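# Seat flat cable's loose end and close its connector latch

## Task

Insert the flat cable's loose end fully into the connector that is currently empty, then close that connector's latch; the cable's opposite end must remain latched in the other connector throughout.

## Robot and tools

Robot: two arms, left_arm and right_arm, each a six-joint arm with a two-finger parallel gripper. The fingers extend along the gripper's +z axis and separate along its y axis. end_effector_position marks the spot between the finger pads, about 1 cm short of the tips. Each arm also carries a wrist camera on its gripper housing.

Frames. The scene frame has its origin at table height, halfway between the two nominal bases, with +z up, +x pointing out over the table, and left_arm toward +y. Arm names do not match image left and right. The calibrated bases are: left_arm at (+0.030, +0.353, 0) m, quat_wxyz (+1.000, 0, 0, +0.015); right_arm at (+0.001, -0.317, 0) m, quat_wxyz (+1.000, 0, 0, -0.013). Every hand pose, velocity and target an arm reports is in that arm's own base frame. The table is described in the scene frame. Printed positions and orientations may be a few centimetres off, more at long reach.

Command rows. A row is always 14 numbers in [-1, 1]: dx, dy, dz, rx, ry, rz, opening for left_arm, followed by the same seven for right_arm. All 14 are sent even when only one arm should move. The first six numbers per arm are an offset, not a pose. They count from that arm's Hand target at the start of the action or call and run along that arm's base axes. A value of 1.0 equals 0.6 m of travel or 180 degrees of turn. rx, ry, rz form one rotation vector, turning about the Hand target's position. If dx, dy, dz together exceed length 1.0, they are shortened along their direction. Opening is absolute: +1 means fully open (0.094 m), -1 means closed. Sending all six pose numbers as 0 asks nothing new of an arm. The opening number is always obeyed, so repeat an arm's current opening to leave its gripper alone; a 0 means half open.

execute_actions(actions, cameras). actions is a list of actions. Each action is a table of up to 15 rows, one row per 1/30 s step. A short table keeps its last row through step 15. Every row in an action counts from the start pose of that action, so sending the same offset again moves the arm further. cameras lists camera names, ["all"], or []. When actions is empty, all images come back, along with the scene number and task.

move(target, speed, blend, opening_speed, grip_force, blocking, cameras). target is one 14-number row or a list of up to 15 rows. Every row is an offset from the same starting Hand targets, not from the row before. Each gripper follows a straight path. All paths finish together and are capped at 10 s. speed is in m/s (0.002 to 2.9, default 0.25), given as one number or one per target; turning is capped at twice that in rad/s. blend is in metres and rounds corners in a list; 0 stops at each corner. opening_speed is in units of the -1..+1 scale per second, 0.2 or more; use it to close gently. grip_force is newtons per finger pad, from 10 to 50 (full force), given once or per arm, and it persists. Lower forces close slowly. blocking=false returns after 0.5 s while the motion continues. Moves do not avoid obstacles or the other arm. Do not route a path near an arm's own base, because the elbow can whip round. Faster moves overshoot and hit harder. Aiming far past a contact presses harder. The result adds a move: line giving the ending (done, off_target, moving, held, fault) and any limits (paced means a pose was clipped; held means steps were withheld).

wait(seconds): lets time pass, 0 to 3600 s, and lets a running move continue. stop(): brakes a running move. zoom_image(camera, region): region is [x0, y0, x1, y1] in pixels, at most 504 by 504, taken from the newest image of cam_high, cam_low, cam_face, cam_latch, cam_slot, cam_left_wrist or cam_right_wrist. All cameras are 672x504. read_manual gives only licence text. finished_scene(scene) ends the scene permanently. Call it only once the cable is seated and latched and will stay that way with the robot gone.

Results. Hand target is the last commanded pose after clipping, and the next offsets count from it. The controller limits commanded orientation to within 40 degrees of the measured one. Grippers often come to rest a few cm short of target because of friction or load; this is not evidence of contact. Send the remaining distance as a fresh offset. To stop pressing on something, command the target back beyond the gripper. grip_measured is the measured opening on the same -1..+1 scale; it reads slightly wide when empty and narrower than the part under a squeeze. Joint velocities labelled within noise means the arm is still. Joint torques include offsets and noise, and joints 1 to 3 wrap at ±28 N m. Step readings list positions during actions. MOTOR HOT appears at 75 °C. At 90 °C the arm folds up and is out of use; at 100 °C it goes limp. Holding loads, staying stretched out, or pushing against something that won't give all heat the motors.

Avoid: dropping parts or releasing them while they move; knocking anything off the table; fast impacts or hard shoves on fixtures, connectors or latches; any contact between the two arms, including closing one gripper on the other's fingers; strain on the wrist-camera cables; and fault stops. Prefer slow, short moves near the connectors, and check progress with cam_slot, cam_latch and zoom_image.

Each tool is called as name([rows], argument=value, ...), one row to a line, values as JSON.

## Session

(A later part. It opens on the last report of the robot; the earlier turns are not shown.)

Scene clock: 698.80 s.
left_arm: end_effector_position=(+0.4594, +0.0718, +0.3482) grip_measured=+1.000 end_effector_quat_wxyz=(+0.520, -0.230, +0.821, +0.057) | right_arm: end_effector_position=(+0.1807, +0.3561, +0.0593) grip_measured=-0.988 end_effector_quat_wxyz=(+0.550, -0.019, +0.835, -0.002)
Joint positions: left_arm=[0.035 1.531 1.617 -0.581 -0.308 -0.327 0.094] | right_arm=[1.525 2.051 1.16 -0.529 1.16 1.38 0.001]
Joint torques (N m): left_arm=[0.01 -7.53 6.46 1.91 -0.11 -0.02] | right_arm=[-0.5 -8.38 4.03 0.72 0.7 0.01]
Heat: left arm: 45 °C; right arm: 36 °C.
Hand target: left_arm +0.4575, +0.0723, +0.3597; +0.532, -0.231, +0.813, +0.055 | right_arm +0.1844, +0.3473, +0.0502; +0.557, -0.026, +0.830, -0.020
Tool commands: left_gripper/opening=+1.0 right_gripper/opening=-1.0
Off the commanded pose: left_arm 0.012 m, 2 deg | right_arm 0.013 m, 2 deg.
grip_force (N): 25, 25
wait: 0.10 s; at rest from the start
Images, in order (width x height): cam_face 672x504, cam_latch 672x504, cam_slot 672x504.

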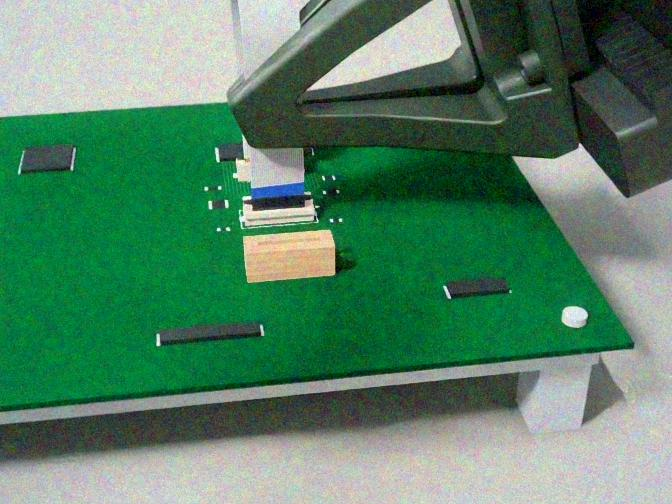

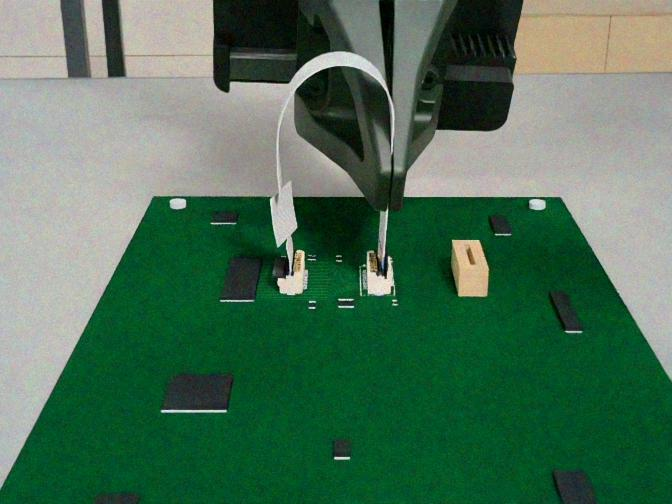

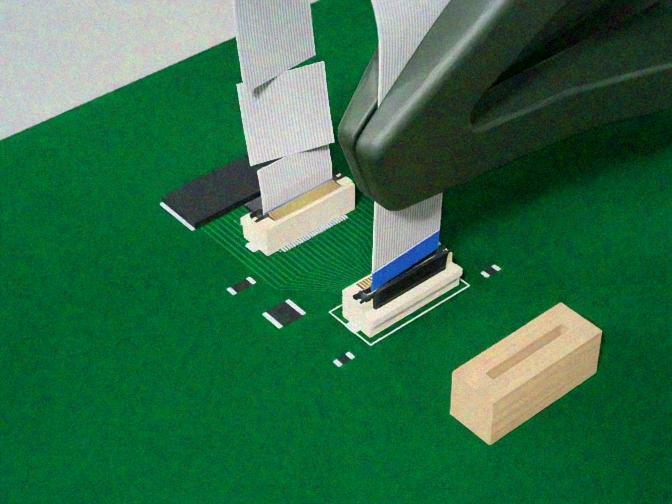

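move(target=[0,0,0,0,0,0,1,0,-0.0004,-0.0033,-0.0019,0,0,-1], speed=0.02, cameras=["cam_latch","cam_slot","cam_face"])

zoom_image(camera="cam_latch", region=[338, 200, 418, 300])

zoom_image(camera="cam_face", region=[235, 150, 325, 230])

zoom_image(camera="cam_slot", region=[345, 190, 475, 320])

Scene clock: 716.03 s.
left_arm: end_effector_position=(+0.4594, +0.0718, +0.3482) grip_measured=+1.000 end_effector_quat_wxyz=(+0.520, -0.230, +0.821, +0.057) | right_arm: end_effector_position=(+0.1807, +0.3559, +0.0576) grip_measured=-0.988 end_effector_quat_wxyz=(+0.550, -0.021, +0.835, -0.004)
Joint positions: left_arm=[0.035 1.531 1.617 -0.581 -0.308 -0.327 0.094] | right_arm=[1.525 2.056 1.16 -0.529 1.16 1.38 0.001]
Joint torques (N m): left_arm=[-0.01 -7.53 6.46 1.9 -0.11 -0.02] | right_arm=[-0.62 -7.99 4.01 0.68 0.68 -0.03]
Heat: left arm: 45 °C; right arm: 36 °C.
Hand target: left_arm +0.4575, +0.0723, +0.3597; +0.532, -0.231, +0.813, +0.055 | right_arm +0.1844, +0.3471, +0.0482; +0.557, -0.027, +0.830, -0.023
Off the commanded pose: left_arm 0.012 m, 2 deg | right_arm 0.013 m, 3 deg.
grip_force (N): 25, 25
move: off_target (right_arm)
Images, in order (width x height): cam_face 672x504, cam_latch 672x504, cam_slot 672x504.

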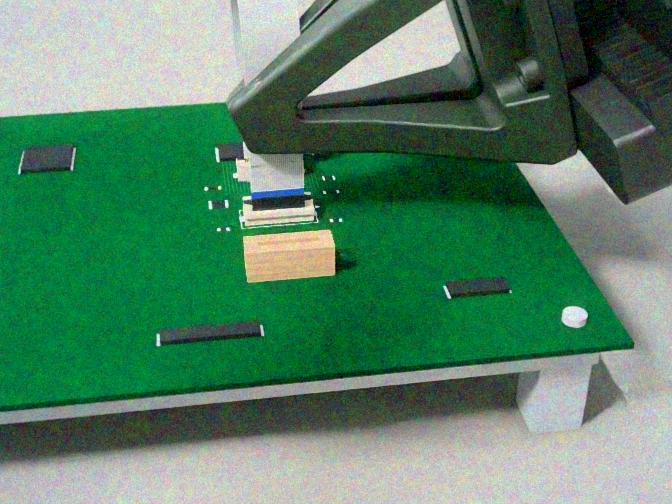

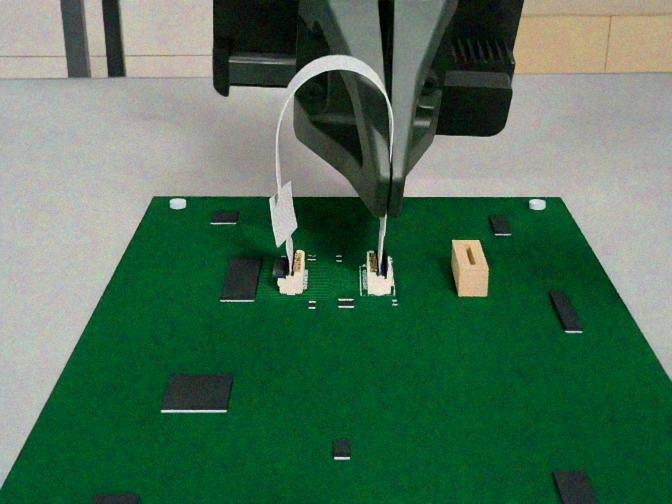

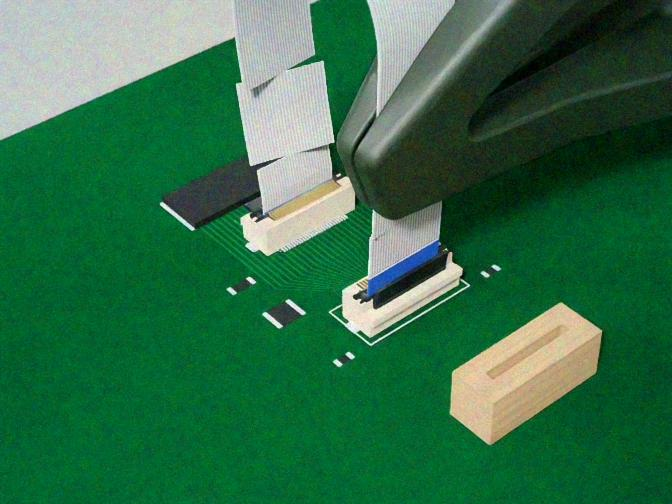

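Scaled by 5.040 from the camera's image (finer frame: 960x720).

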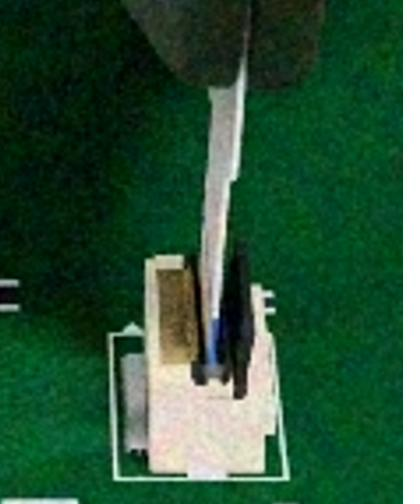

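Scaled by 5.600 from the camera's image (finer frame: 960x720).

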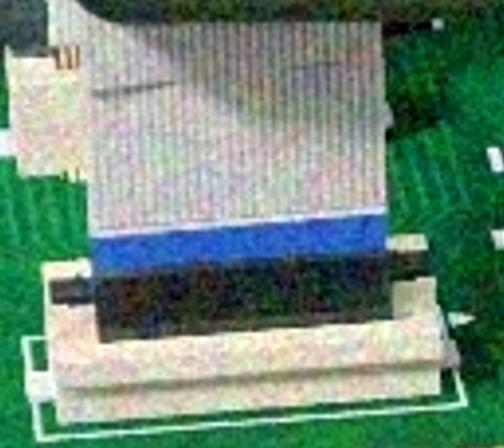

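Scaled by 3.877 from the camera's image (finer frame: 960x720).

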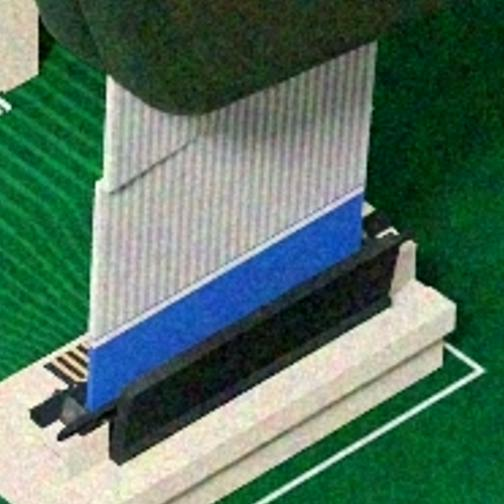

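move(target=[0,0,0,0,0,0,1,0,0.0002,-0.0033,-0.0009,0,0,-1], speed=0.02, cameras=["cam_latch","cam_slot","cam_face"])

zoom_image(camera="cam_latch", region=[338, 200, 418, 300])

zoom_image(camera="cam_face", region=[235, 150, 325, 230])

zoom_image(camera="cam_slot", region=[345, 190, 475, 320])

Scene clock: 732.20 s.
left_arm: end_effector_position=(+0.4594, +0.0718, +0.3482) grip_measured=+1.000 end_effector_quat_wxyz=(+0.520, -0.230, +0.821, +0.057) | right_arm: end_effector_position=(+0.1806, +0.3556, +0.0556) grip_measured=-0.988 end_effector_quat_wxyz=(+0.550, -0.022, +0.835, -0.006)
Joint positions: left_arm=[0.035 1.531 1.617 -0.581 -0.308 -0.327 0.094] | right_arm=[1.525 2.062 1.16 -0.527 1.16 1.38 0.001]
Joint torques (N m): left_arm=[0.01 -7.53 6.46 1.91 -0.11 -0.02] | right_arm=[-0.65 -8.13 4.12 0.7 0.71 -0.01]
Heat: left arm: 45 °C; right arm: 36 °C.
Hand target: left_arm +0.4575, +0.0723, +0.3597; +0.532, -0.231, +0.813, +0.055 | right_arm +0.1844, +0.3472, +0.0463; +0.557, -0.028, +0.830, -0.024
Off the commanded pose: left_arm 0.012 m, 2 deg | right_arm 0.013 m, 2 deg.
grip_force (N): 25, 25
move: off_target (right_arm)
Images, in order (width x height): cam_face 672x504, cam_latch 672x504, cam_slot 672x504.

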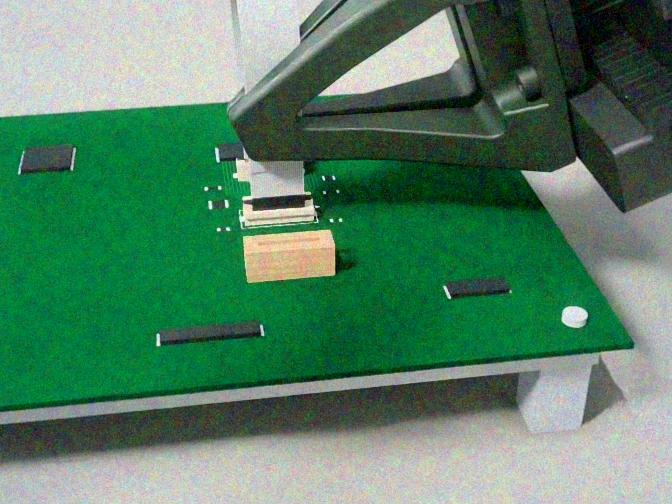

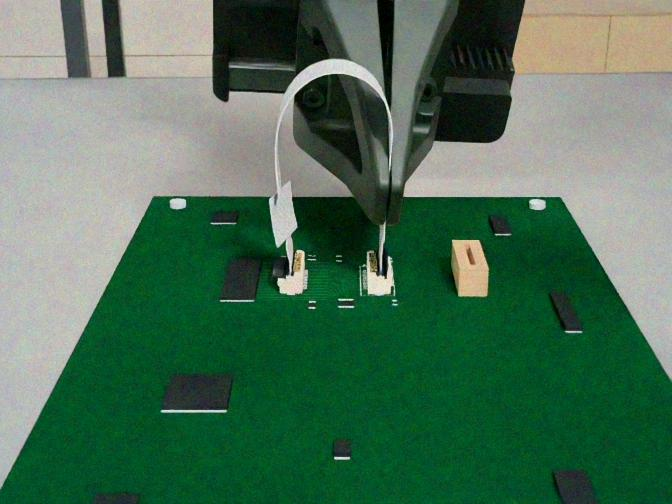

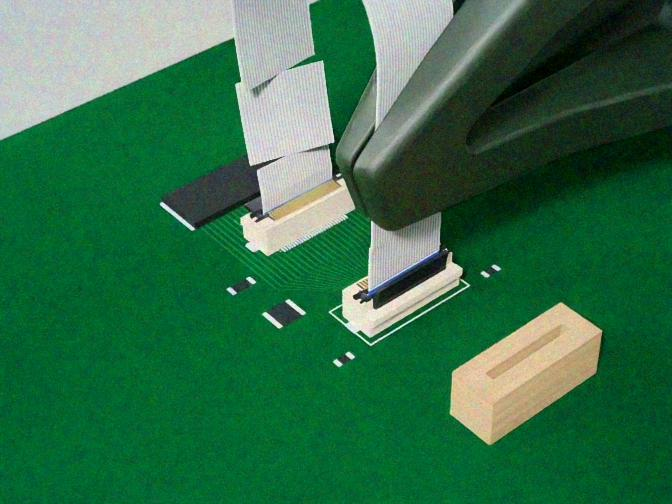

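Scaled by 5.040 from the camera's image (finer frame: 960x720).

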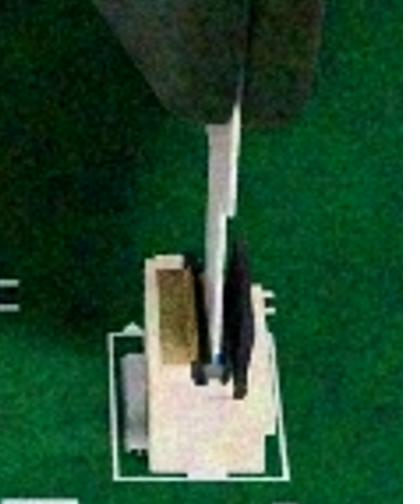

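Scaled by 5.600 from the camera's image (finer frame: 960x720).

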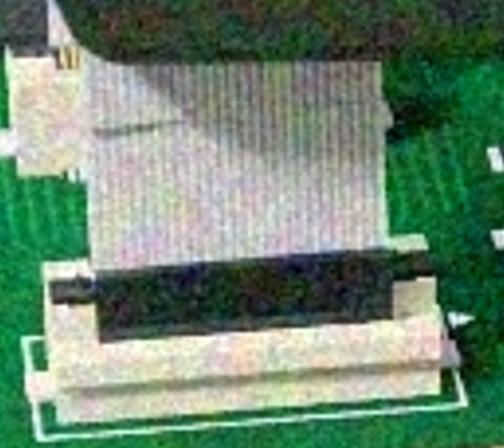

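Scaled by 3.877 from the camera's image (finer frame: 960x720).

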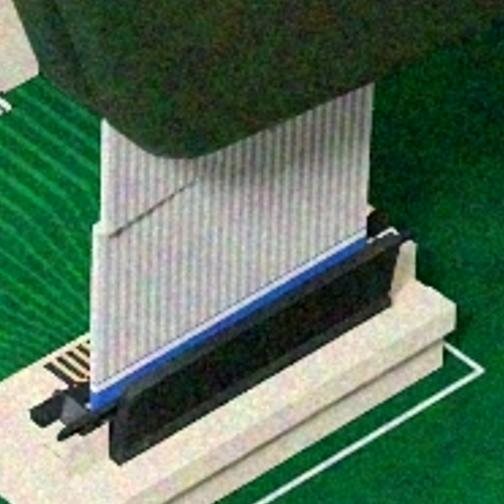

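move(target=[0,0,0,0,0,0,1,0,0.0004,-0.0033,-0.0006,0,0,-1], speed=0.02, cameras=["cam_latch","cam_slot","cam_face"])

zoom_image(camera="cam_latch", region=[338, 200, 418, 300])

zoom_image(camera="cam_slot", region=[345, 190, 475, 320])

Scene clock: 742.23 s.
left_arm: end_effector_position=(+0.4594, +0.0718, +0.3482) grip_measured=+1.000 end_effector_quat_wxyz=(+0.520, -0.230, +0.821, +0.057) | right_arm: end_effector_position=(+0.1808, +0.3558, +0.0544) grip_measured=-0.988 end_effector_quat_wxyz=(+0.551, -0.022, +0.834, -0.006)
Joint positions: left_arm=[0.035 1.531 1.617 -0.581 -0.308 -0.327 0.094] | right_arm=[1.525 2.067 1.16 -0.524 1.162 1.38 0.001]
Joint torques (N m): left_arm=[0.01 -7.51 6.48 1.91 -0.11 -0.02] | right_arm=[-0.7 -8.12 4.19 0.71 0.66 -0.02]
Heat: left arm: 45 °C; right arm: 36 °C.
Hand target: left_arm +0.4575, +0.0723, +0.3597; +0.532, -0.231, +0.813, +0.055 | right_arm +0.1844, +0.3475, +0.0443; +0.557, -0.029, +0.830, -0.025
Off the commanded pose: left_arm 0.012 m, 2 deg | right_arm 0.014 m, 2 deg.
grip_force (N): 25, 25
move: off_target (right_arm)
Images, in order (width x height): cam_face 672x504, cam_latch 672x504, cam_slot 672x504.

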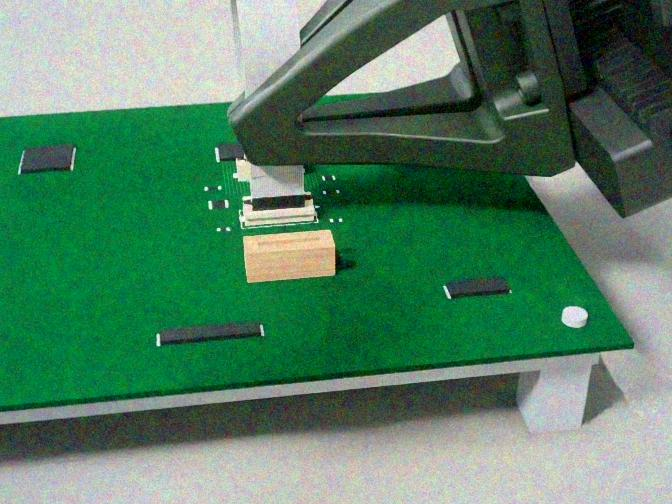

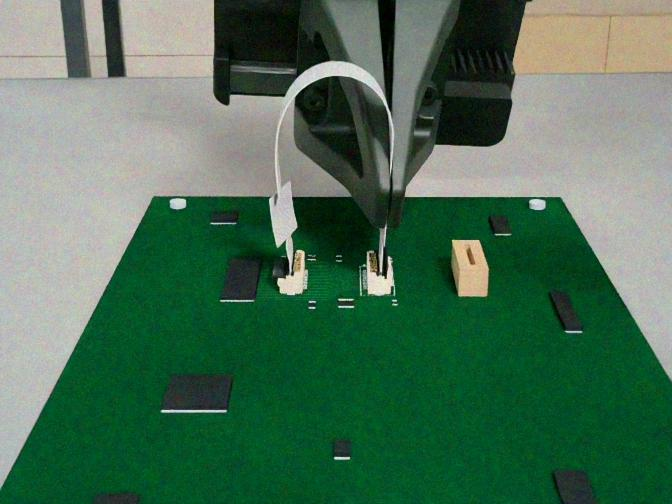

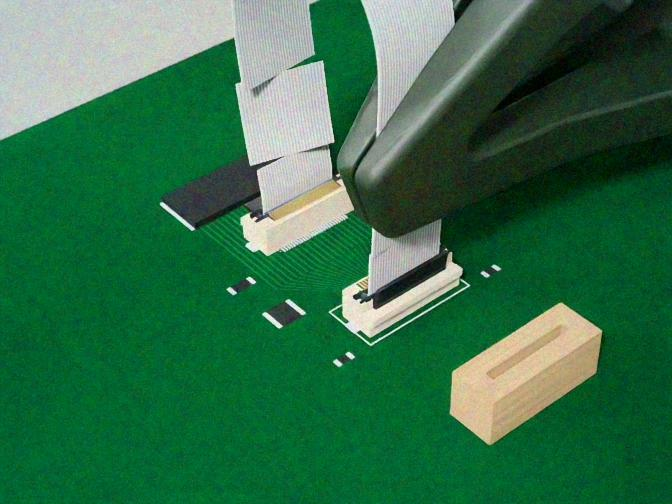

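Scaled by 5.040 from the camera's image (finer frame: 960x720).

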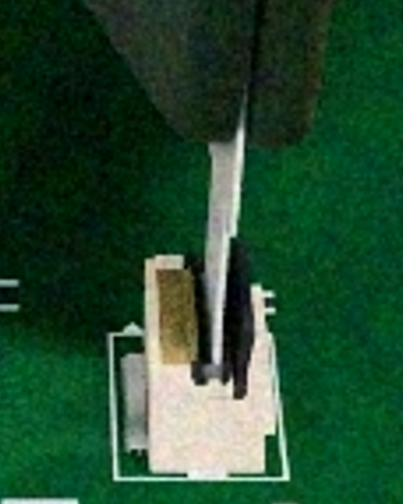

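Scaled by 3.877 from the camera's image (finer frame: 960x720).

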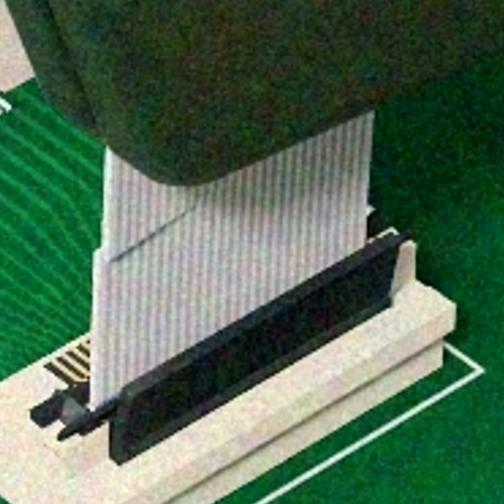

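zoom_image(camera="cam_slot", region=[355, 245, 455, 315])

zoom_image(camera="cam_face", region=[235, 170, 325, 230])

zoom_image(camera="cam_slot", region=[235, 165, 365, 255])

Scaled by 5.040 from the camera's image (finer frame: 960x720).

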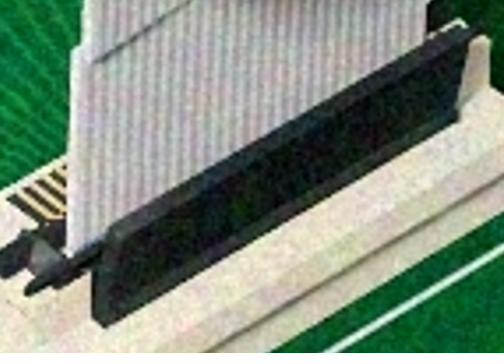

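Scaled by 5.600 from the camera's image (finer frame: 960x720).

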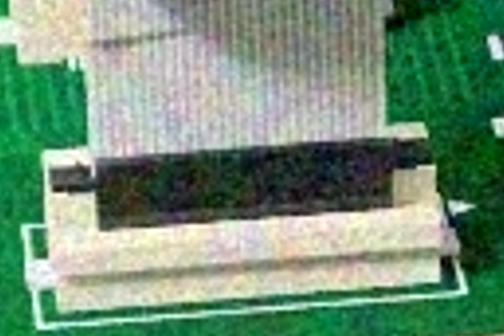

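Scaled by 3.877 from the camera's image (finer frame: 960x720).

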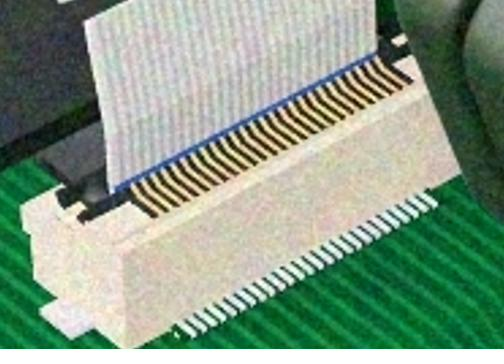

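move(target=[0,0,0,0,0,0,1,0,0,0,0,0,0,-0.93], opening_speed=0.2, cameras=["cam_latch","cam_slot","cam_face"])

zoom_image(camera="cam_latch", region=[338, 200, 418, 300])

zoom_image(camera="cam_face", region=[215, 140, 335, 240])

zoom_image(camera="cam_slot", region=[345, 190, 475, 320])

Scene clock: 837.57 s.
left_arm: end_effector_position=(+0.4594, +0.0718, +0.3482) grip_measured=+1.000 end_effector_quat_wxyz=(+0.520, -0.230, +0.821, +0.057) | right_arm: end_effector_position=(+0.1808, +0.3558, +0.0544) grip_measured=-0.932 end_effector_quat_wxyz=(+0.551, -0.022, +0.834, -0.006)
Joint positions: left_arm=[0.035 1.531 1.617 -0.581 -0.308 -0.327 0.094] | right_arm=[1.525 2.067 1.16 -0.524 1.162 1.38 0.003]
Joint torques (N m): left_arm=[0.02 -7.53 6.45 1.9 -0.11 -0.02] | right_arm=[-0.72 -8.05 4.1 0.7 0.65 -0.01]
Heat: left arm: 45 °C; right arm: 36 °C.
Hand target: left_arm +0.4575, +0.0723, +0.3597; +0.532, -0.231, +0.813, +0.055 | right_arm +0.1844, +0.3474, +0.0442; +0.557, -0.029, +0.830, -0.025
Off the commanded pose: left_arm 0.012 m, 2 deg | right_arm 0.014 m, 2 deg.
grip_force (N): 25, 25
move: done
Images, in order (width x height): cam_face 672x504, cam_latch 672x504, cam_slot 672x504.

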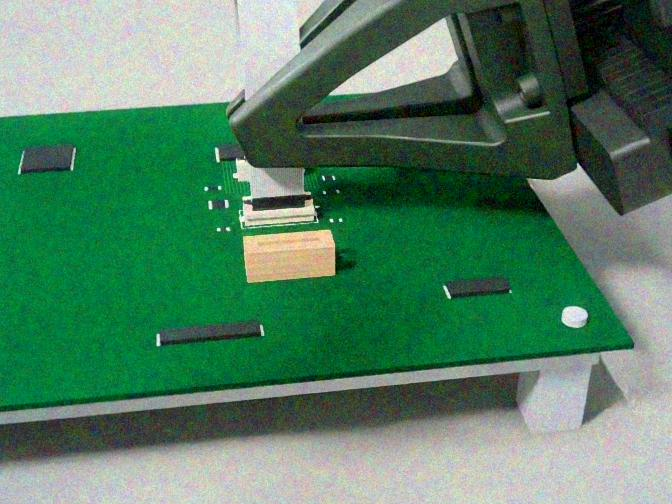

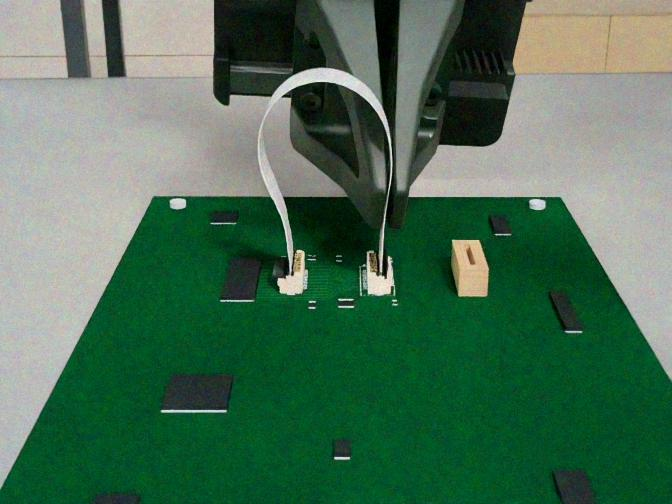

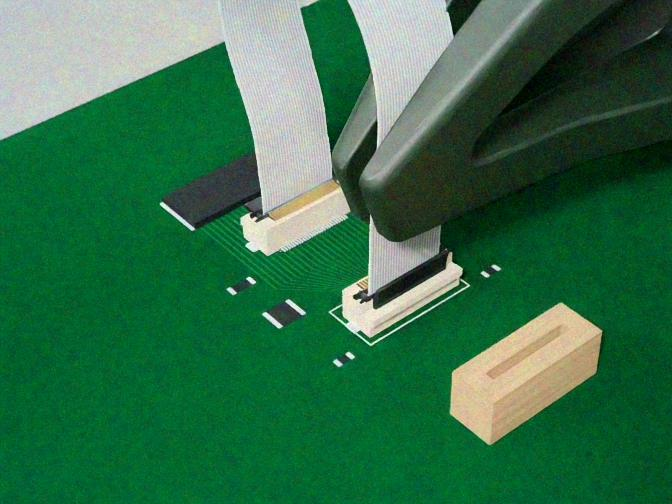

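Scaled by 5.040 from the camera's image (finer frame: 960x720).

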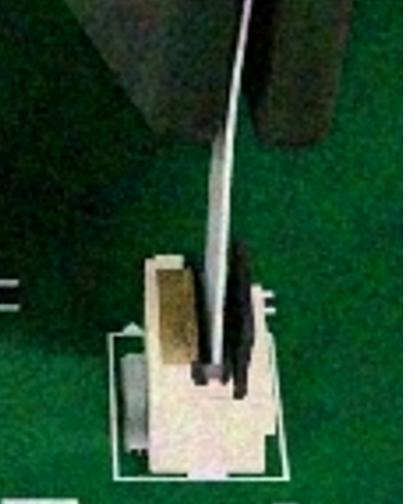

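Scaled by 4.200 from the camera's image (finer frame: 960x720).

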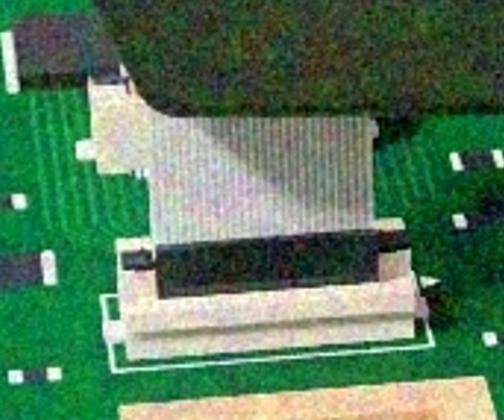

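Scaled by 3.877 from the camera's image (finer frame: 960x720).

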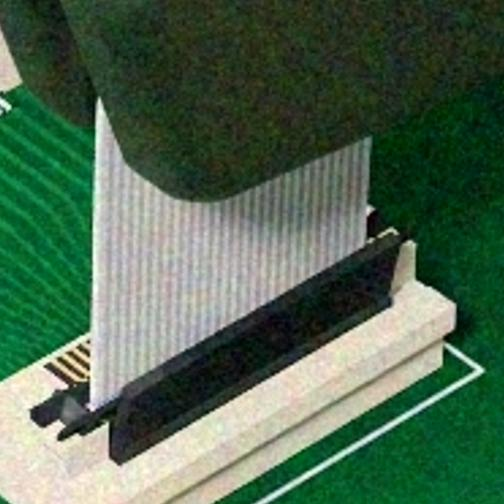

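zoom_image(camera="cam_latch", region=[363, 220, 408, 285])

Scaled by 7.754 from the camera's image (finer frame: 960x720).

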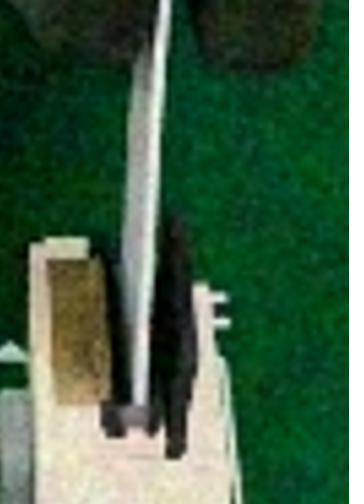

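move(target=[0,0,0,0,0,0,1,0,-0.0017,-0.0083,-0.0055,0,0,-0.92], speed=0.02, cameras=["cam_latch","cam_slot","cam_face"])

zoom_image(camera="cam_latch", region=[353, 210, 413, 290])

zoom_image(camera="cam_face", region=[215, 140, 335, 240])

zoom_image(camera="cam_slot", region=[345, 190, 475, 320])

Scene clock: 920.53 s.
left_arm: end_effector_position=(+0.4594, +0.0718, +0.3482) grip_measured=+1.000 end_effector_quat_wxyz=(+0.520, -0.230, +0.821, +0.057) | right_arm: end_effector_position=(+0.1807, +0.3546, +0.0481) grip_measured=-0.922 end_effector_quat_wxyz=(+0.550, -0.027, +0.835, -0.014)
Joint positions: left_arm=[0.035 1.531 1.617 -0.581 -0.308 -0.327 0.094] | right_arm=[1.525 2.085 1.16 -0.523 1.162 1.38 0.004]
Joint torques (N m): left_arm=[-0.01 -7.54 6.46 1.9 -0.11 -0.03] | right_arm=[-0.76 -8.2 4.25 0.65 0.71 -0.03]
Heat: left arm: 45 °C; right arm: 36 °C.
Hand target: left_arm +0.4575, +0.0723, +0.3597; +0.532, -0.231, +0.813, +0.055 | right_arm +0.1844, +0.3464, +0.0393; +0.556, -0.033, +0.830, -0.032
Off the commanded pose: left_arm 0.012 m, 2 deg | right_arm 0.013 m, 2 deg.
grip_force (N): 25, 25
move: off_target (right_arm)
Images, in order (width x height): cam_face 672x504, cam_latch 672x504, cam_slot 672x504.

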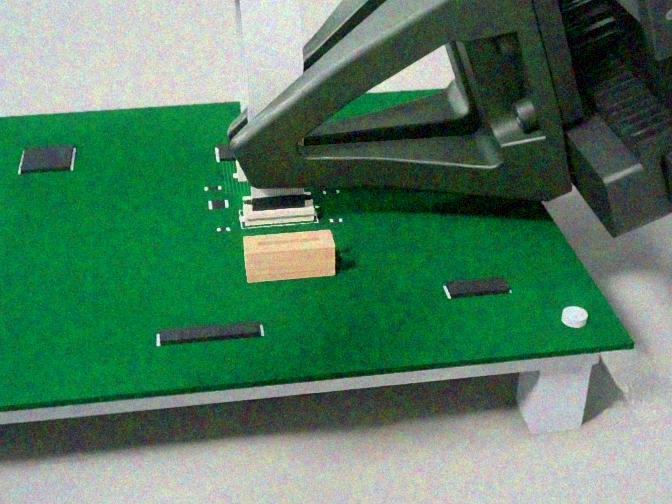

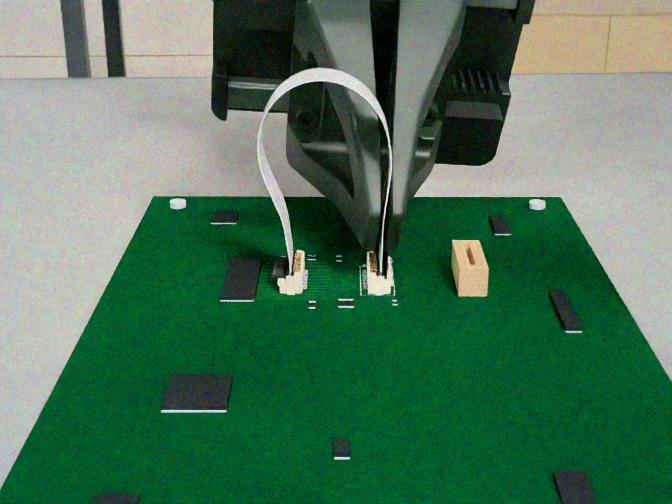

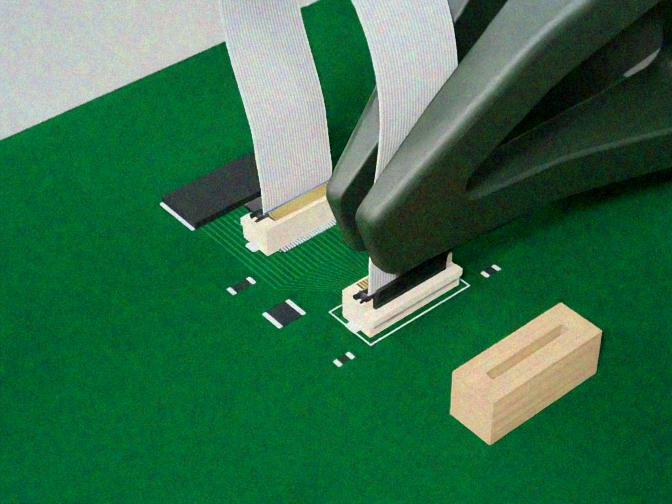

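Scaled by 6.300 from the camera's image (finer frame: 960x720).

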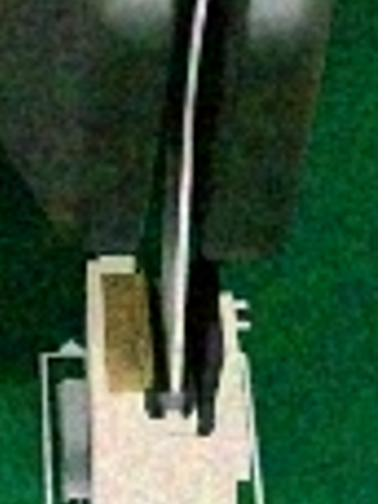

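Scaled by 4.200 from the camera's image (finer frame: 960x720).

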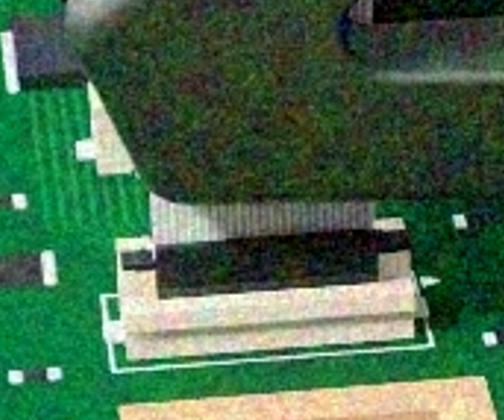

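Scaled by 3.877 from the camera's image (finer frame: 960x720).

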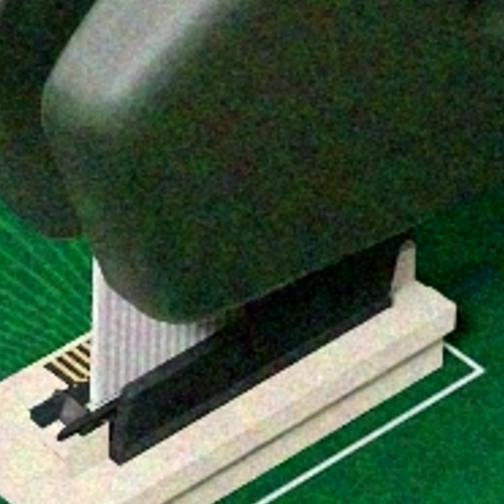

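move(target=[0,0,0,0,0,0,1,0,-0.0015,-0.0075,-0.005,0,0,-0.90], speed=0.02, cameras=["cam_latch","cam_slot","cam_face"])

zoom_image(camera="cam_latch", region=[353, 210, 413, 290])

zoom_image(camera="cam_face", region=[215, 140, 335, 240])

zoom_image(camera="cam_slot", region=[345, 190, 475, 320])

Scene clock: 973.23 s.
left_arm: end_effector_position=(+0.4594, +0.0718, +0.3482) grip_measured=+1.000 end_effector_quat_wxyz=(+0.520, -0.230, +0.821, +0.057) | right_arm: end_effector_position=(+0.1809, +0.3537, +0.0445) grip_measured=-0.902 end_effector_quat_wxyz=(+0.551, -0.030, +0.834, -0.019)
Joint positions: left_arm=[0.035 1.531 1.617 -0.581 -0.308 -0.327 0.094] | right_arm=[1.525 2.097 1.16 -0.523 1.165 1.38 0.005]
Joint torques (N m): left_arm=[-0.02 -7.53 6.48 1.9 -0.11 -0.02] | right_arm=[-0.57 -7.87 4.3 0.62 0.68 0]
Heat: left arm: 45 °C; right arm: 35 °C.
Hand target: left_arm +0.4575, +0.0723, +0.3597; +0.532, -0.231, +0.813, +0.055 | right_arm +0.1844, +0.3456, +0.0348; +0.556, -0.038, +0.830, -0.038
Off the commanded pose: left_arm 0.012 m, 2 deg | right_arm 0.013 m, 3 deg.
grip_force (N): 25, 25
move: off_target (right_arm)
Images, in order (width x height): cam_face 672x504, cam_latch 672x504, cam_slot 672x504.

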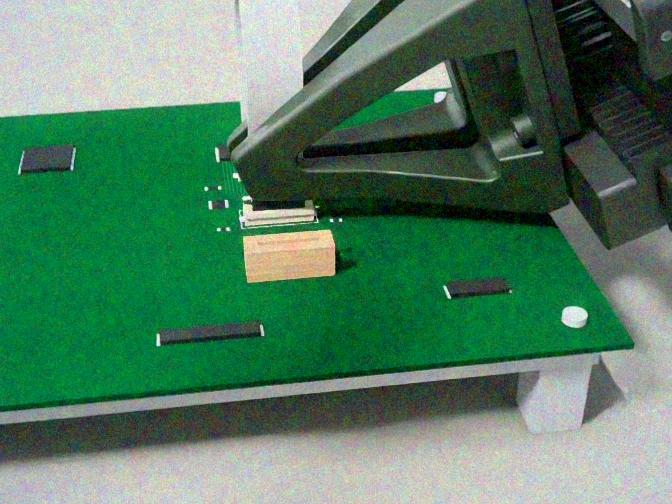

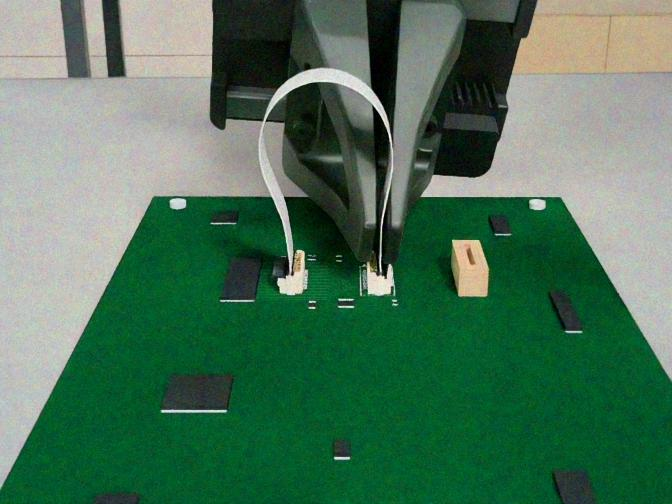

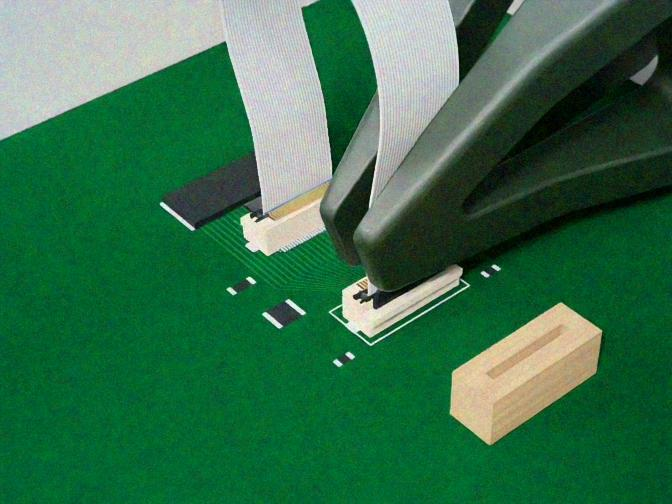

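Scaled by 6.300 from the camera's image (finer frame: 960x720).

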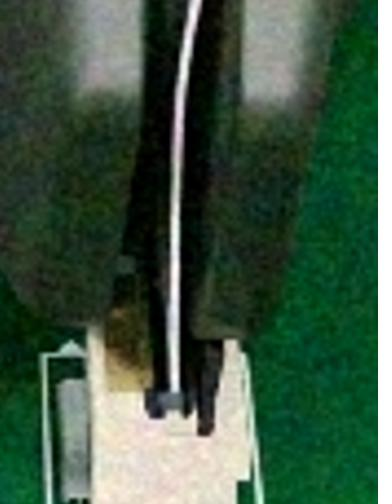

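Scaled by 4.200 from the camera's image (finer frame: 960x720).

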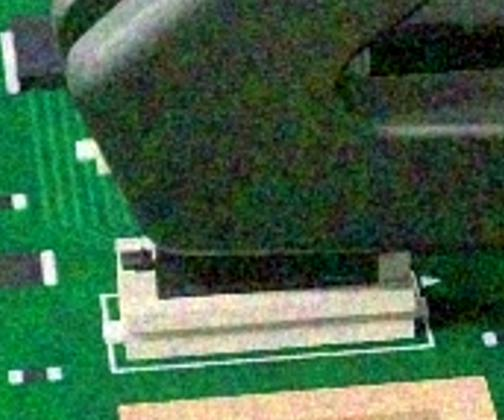

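Scaled by 3.877 from the camera's image (finer frame: 960x720).

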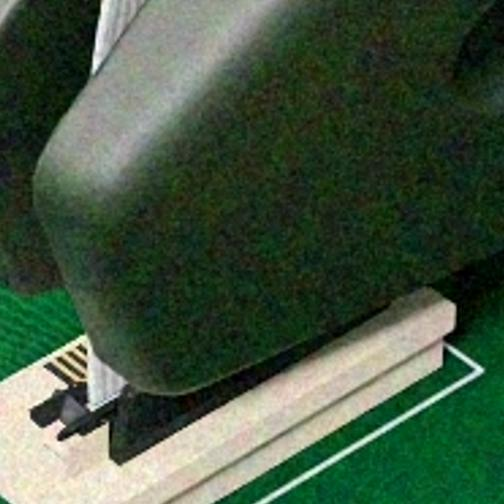

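move(target=[0,0,0,0,0,0,1,0,0.0060,-0.005,0.0070,0,0,-0.90], speed=0.02, cameras=["cam_latch","cam_slot","cam_face"])

zoom_image(camera="cam_latch", region=[353, 210, 413, 290])

zoom_image(camera="cam_face", region=[215, 140, 335, 240])

zoom_image(camera="cam_slot", region=[345, 190, 475, 320])

Scene clock: 992.97 s.
left_arm: end_effector_position=(+0.4594, +0.0718, +0.3482) grip_measured=+1.000 end_effector_quat_wxyz=(+0.520, -0.230, +0.821, +0.057) | right_arm: end_effector_position=(+0.1816, +0.3562, +0.0430) grip_measured=-0.902 end_effector_quat_wxyz=(+0.555, -0.026, +0.831, -0.013)
Joint positions: left_arm=[0.035 1.531 1.617 -0.581 -0.308 -0.327 0.094] | right_arm=[1.525 2.107 1.16 -0.499 1.174 1.38 0.005]
Joint torques (N m): left_arm=[0.01 -7.53 6.46 1.91 -0.11 -0.02] | right_arm=[-0.64 -8.06 4.31 0.67 0.56 0.02]
Heat: left arm: 45 °C; right arm: 36 °C.
Hand target: left_arm +0.4575, +0.0723, +0.3597; +0.532, -0.231, +0.813, +0.055 | right_arm +0.1844, +0.3492, +0.0318; +0.556, -0.032, +0.830, -0.029
Off the commanded pose: left_arm 0.012 m, 2 deg | right_arm 0.014 m, 2 deg.
grip_force (N): 25, 25
move: off_target (right_arm)
Images, in order (width x height): cam_face 672x504, cam_latch 672x504, cam_slot 672x504.

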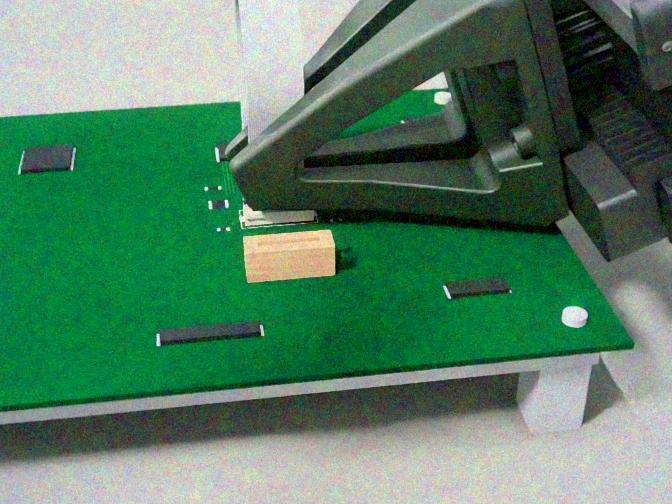

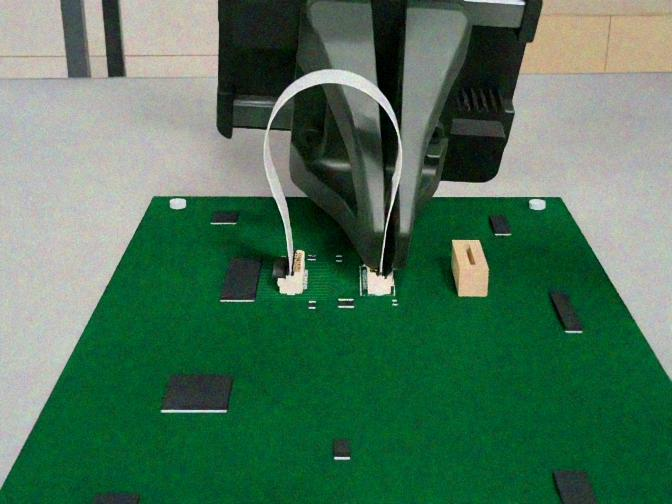

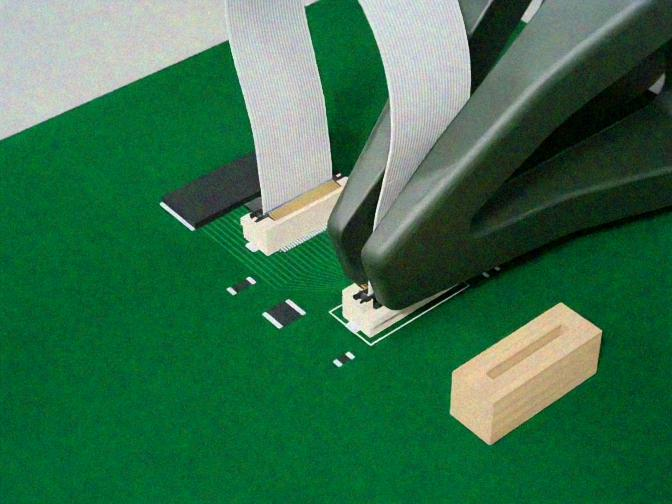

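Scaled by 6.300 from the camera's image (finer frame: 960x720).

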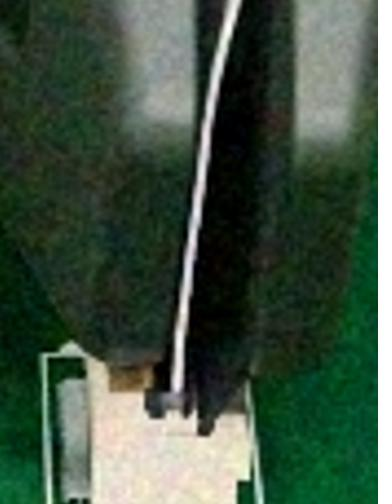

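Scaled by 4.200 from the camera's image (finer frame: 960x720).

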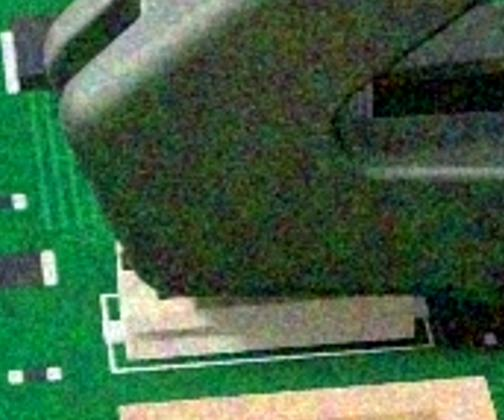

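Scaled by 3.877 from the camera's image (finer frame: 960x720).

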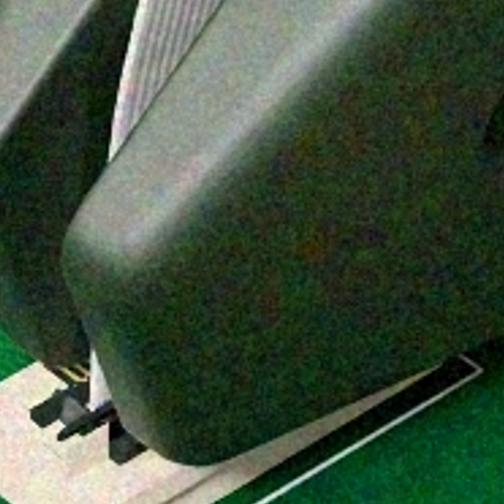

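zoom_image(camera="cam_latch", region=[365, 250, 405, 285])

zoom_image(camera="cam_slot", region=[345, 265, 425, 325])

Scaled by 12.600 from the camera's image (finer frame: 960x720).

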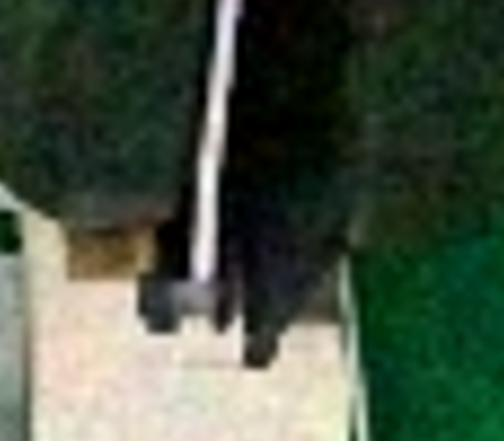

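Scaled by 6.300 from the camera's image (finer frame: 960x720).

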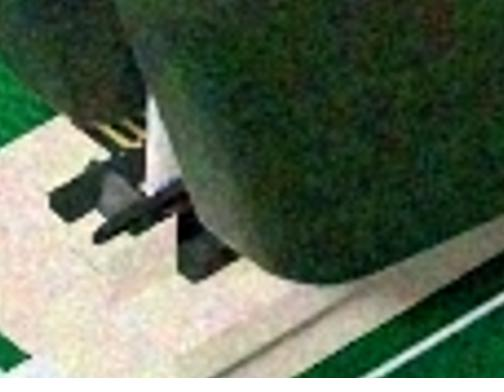

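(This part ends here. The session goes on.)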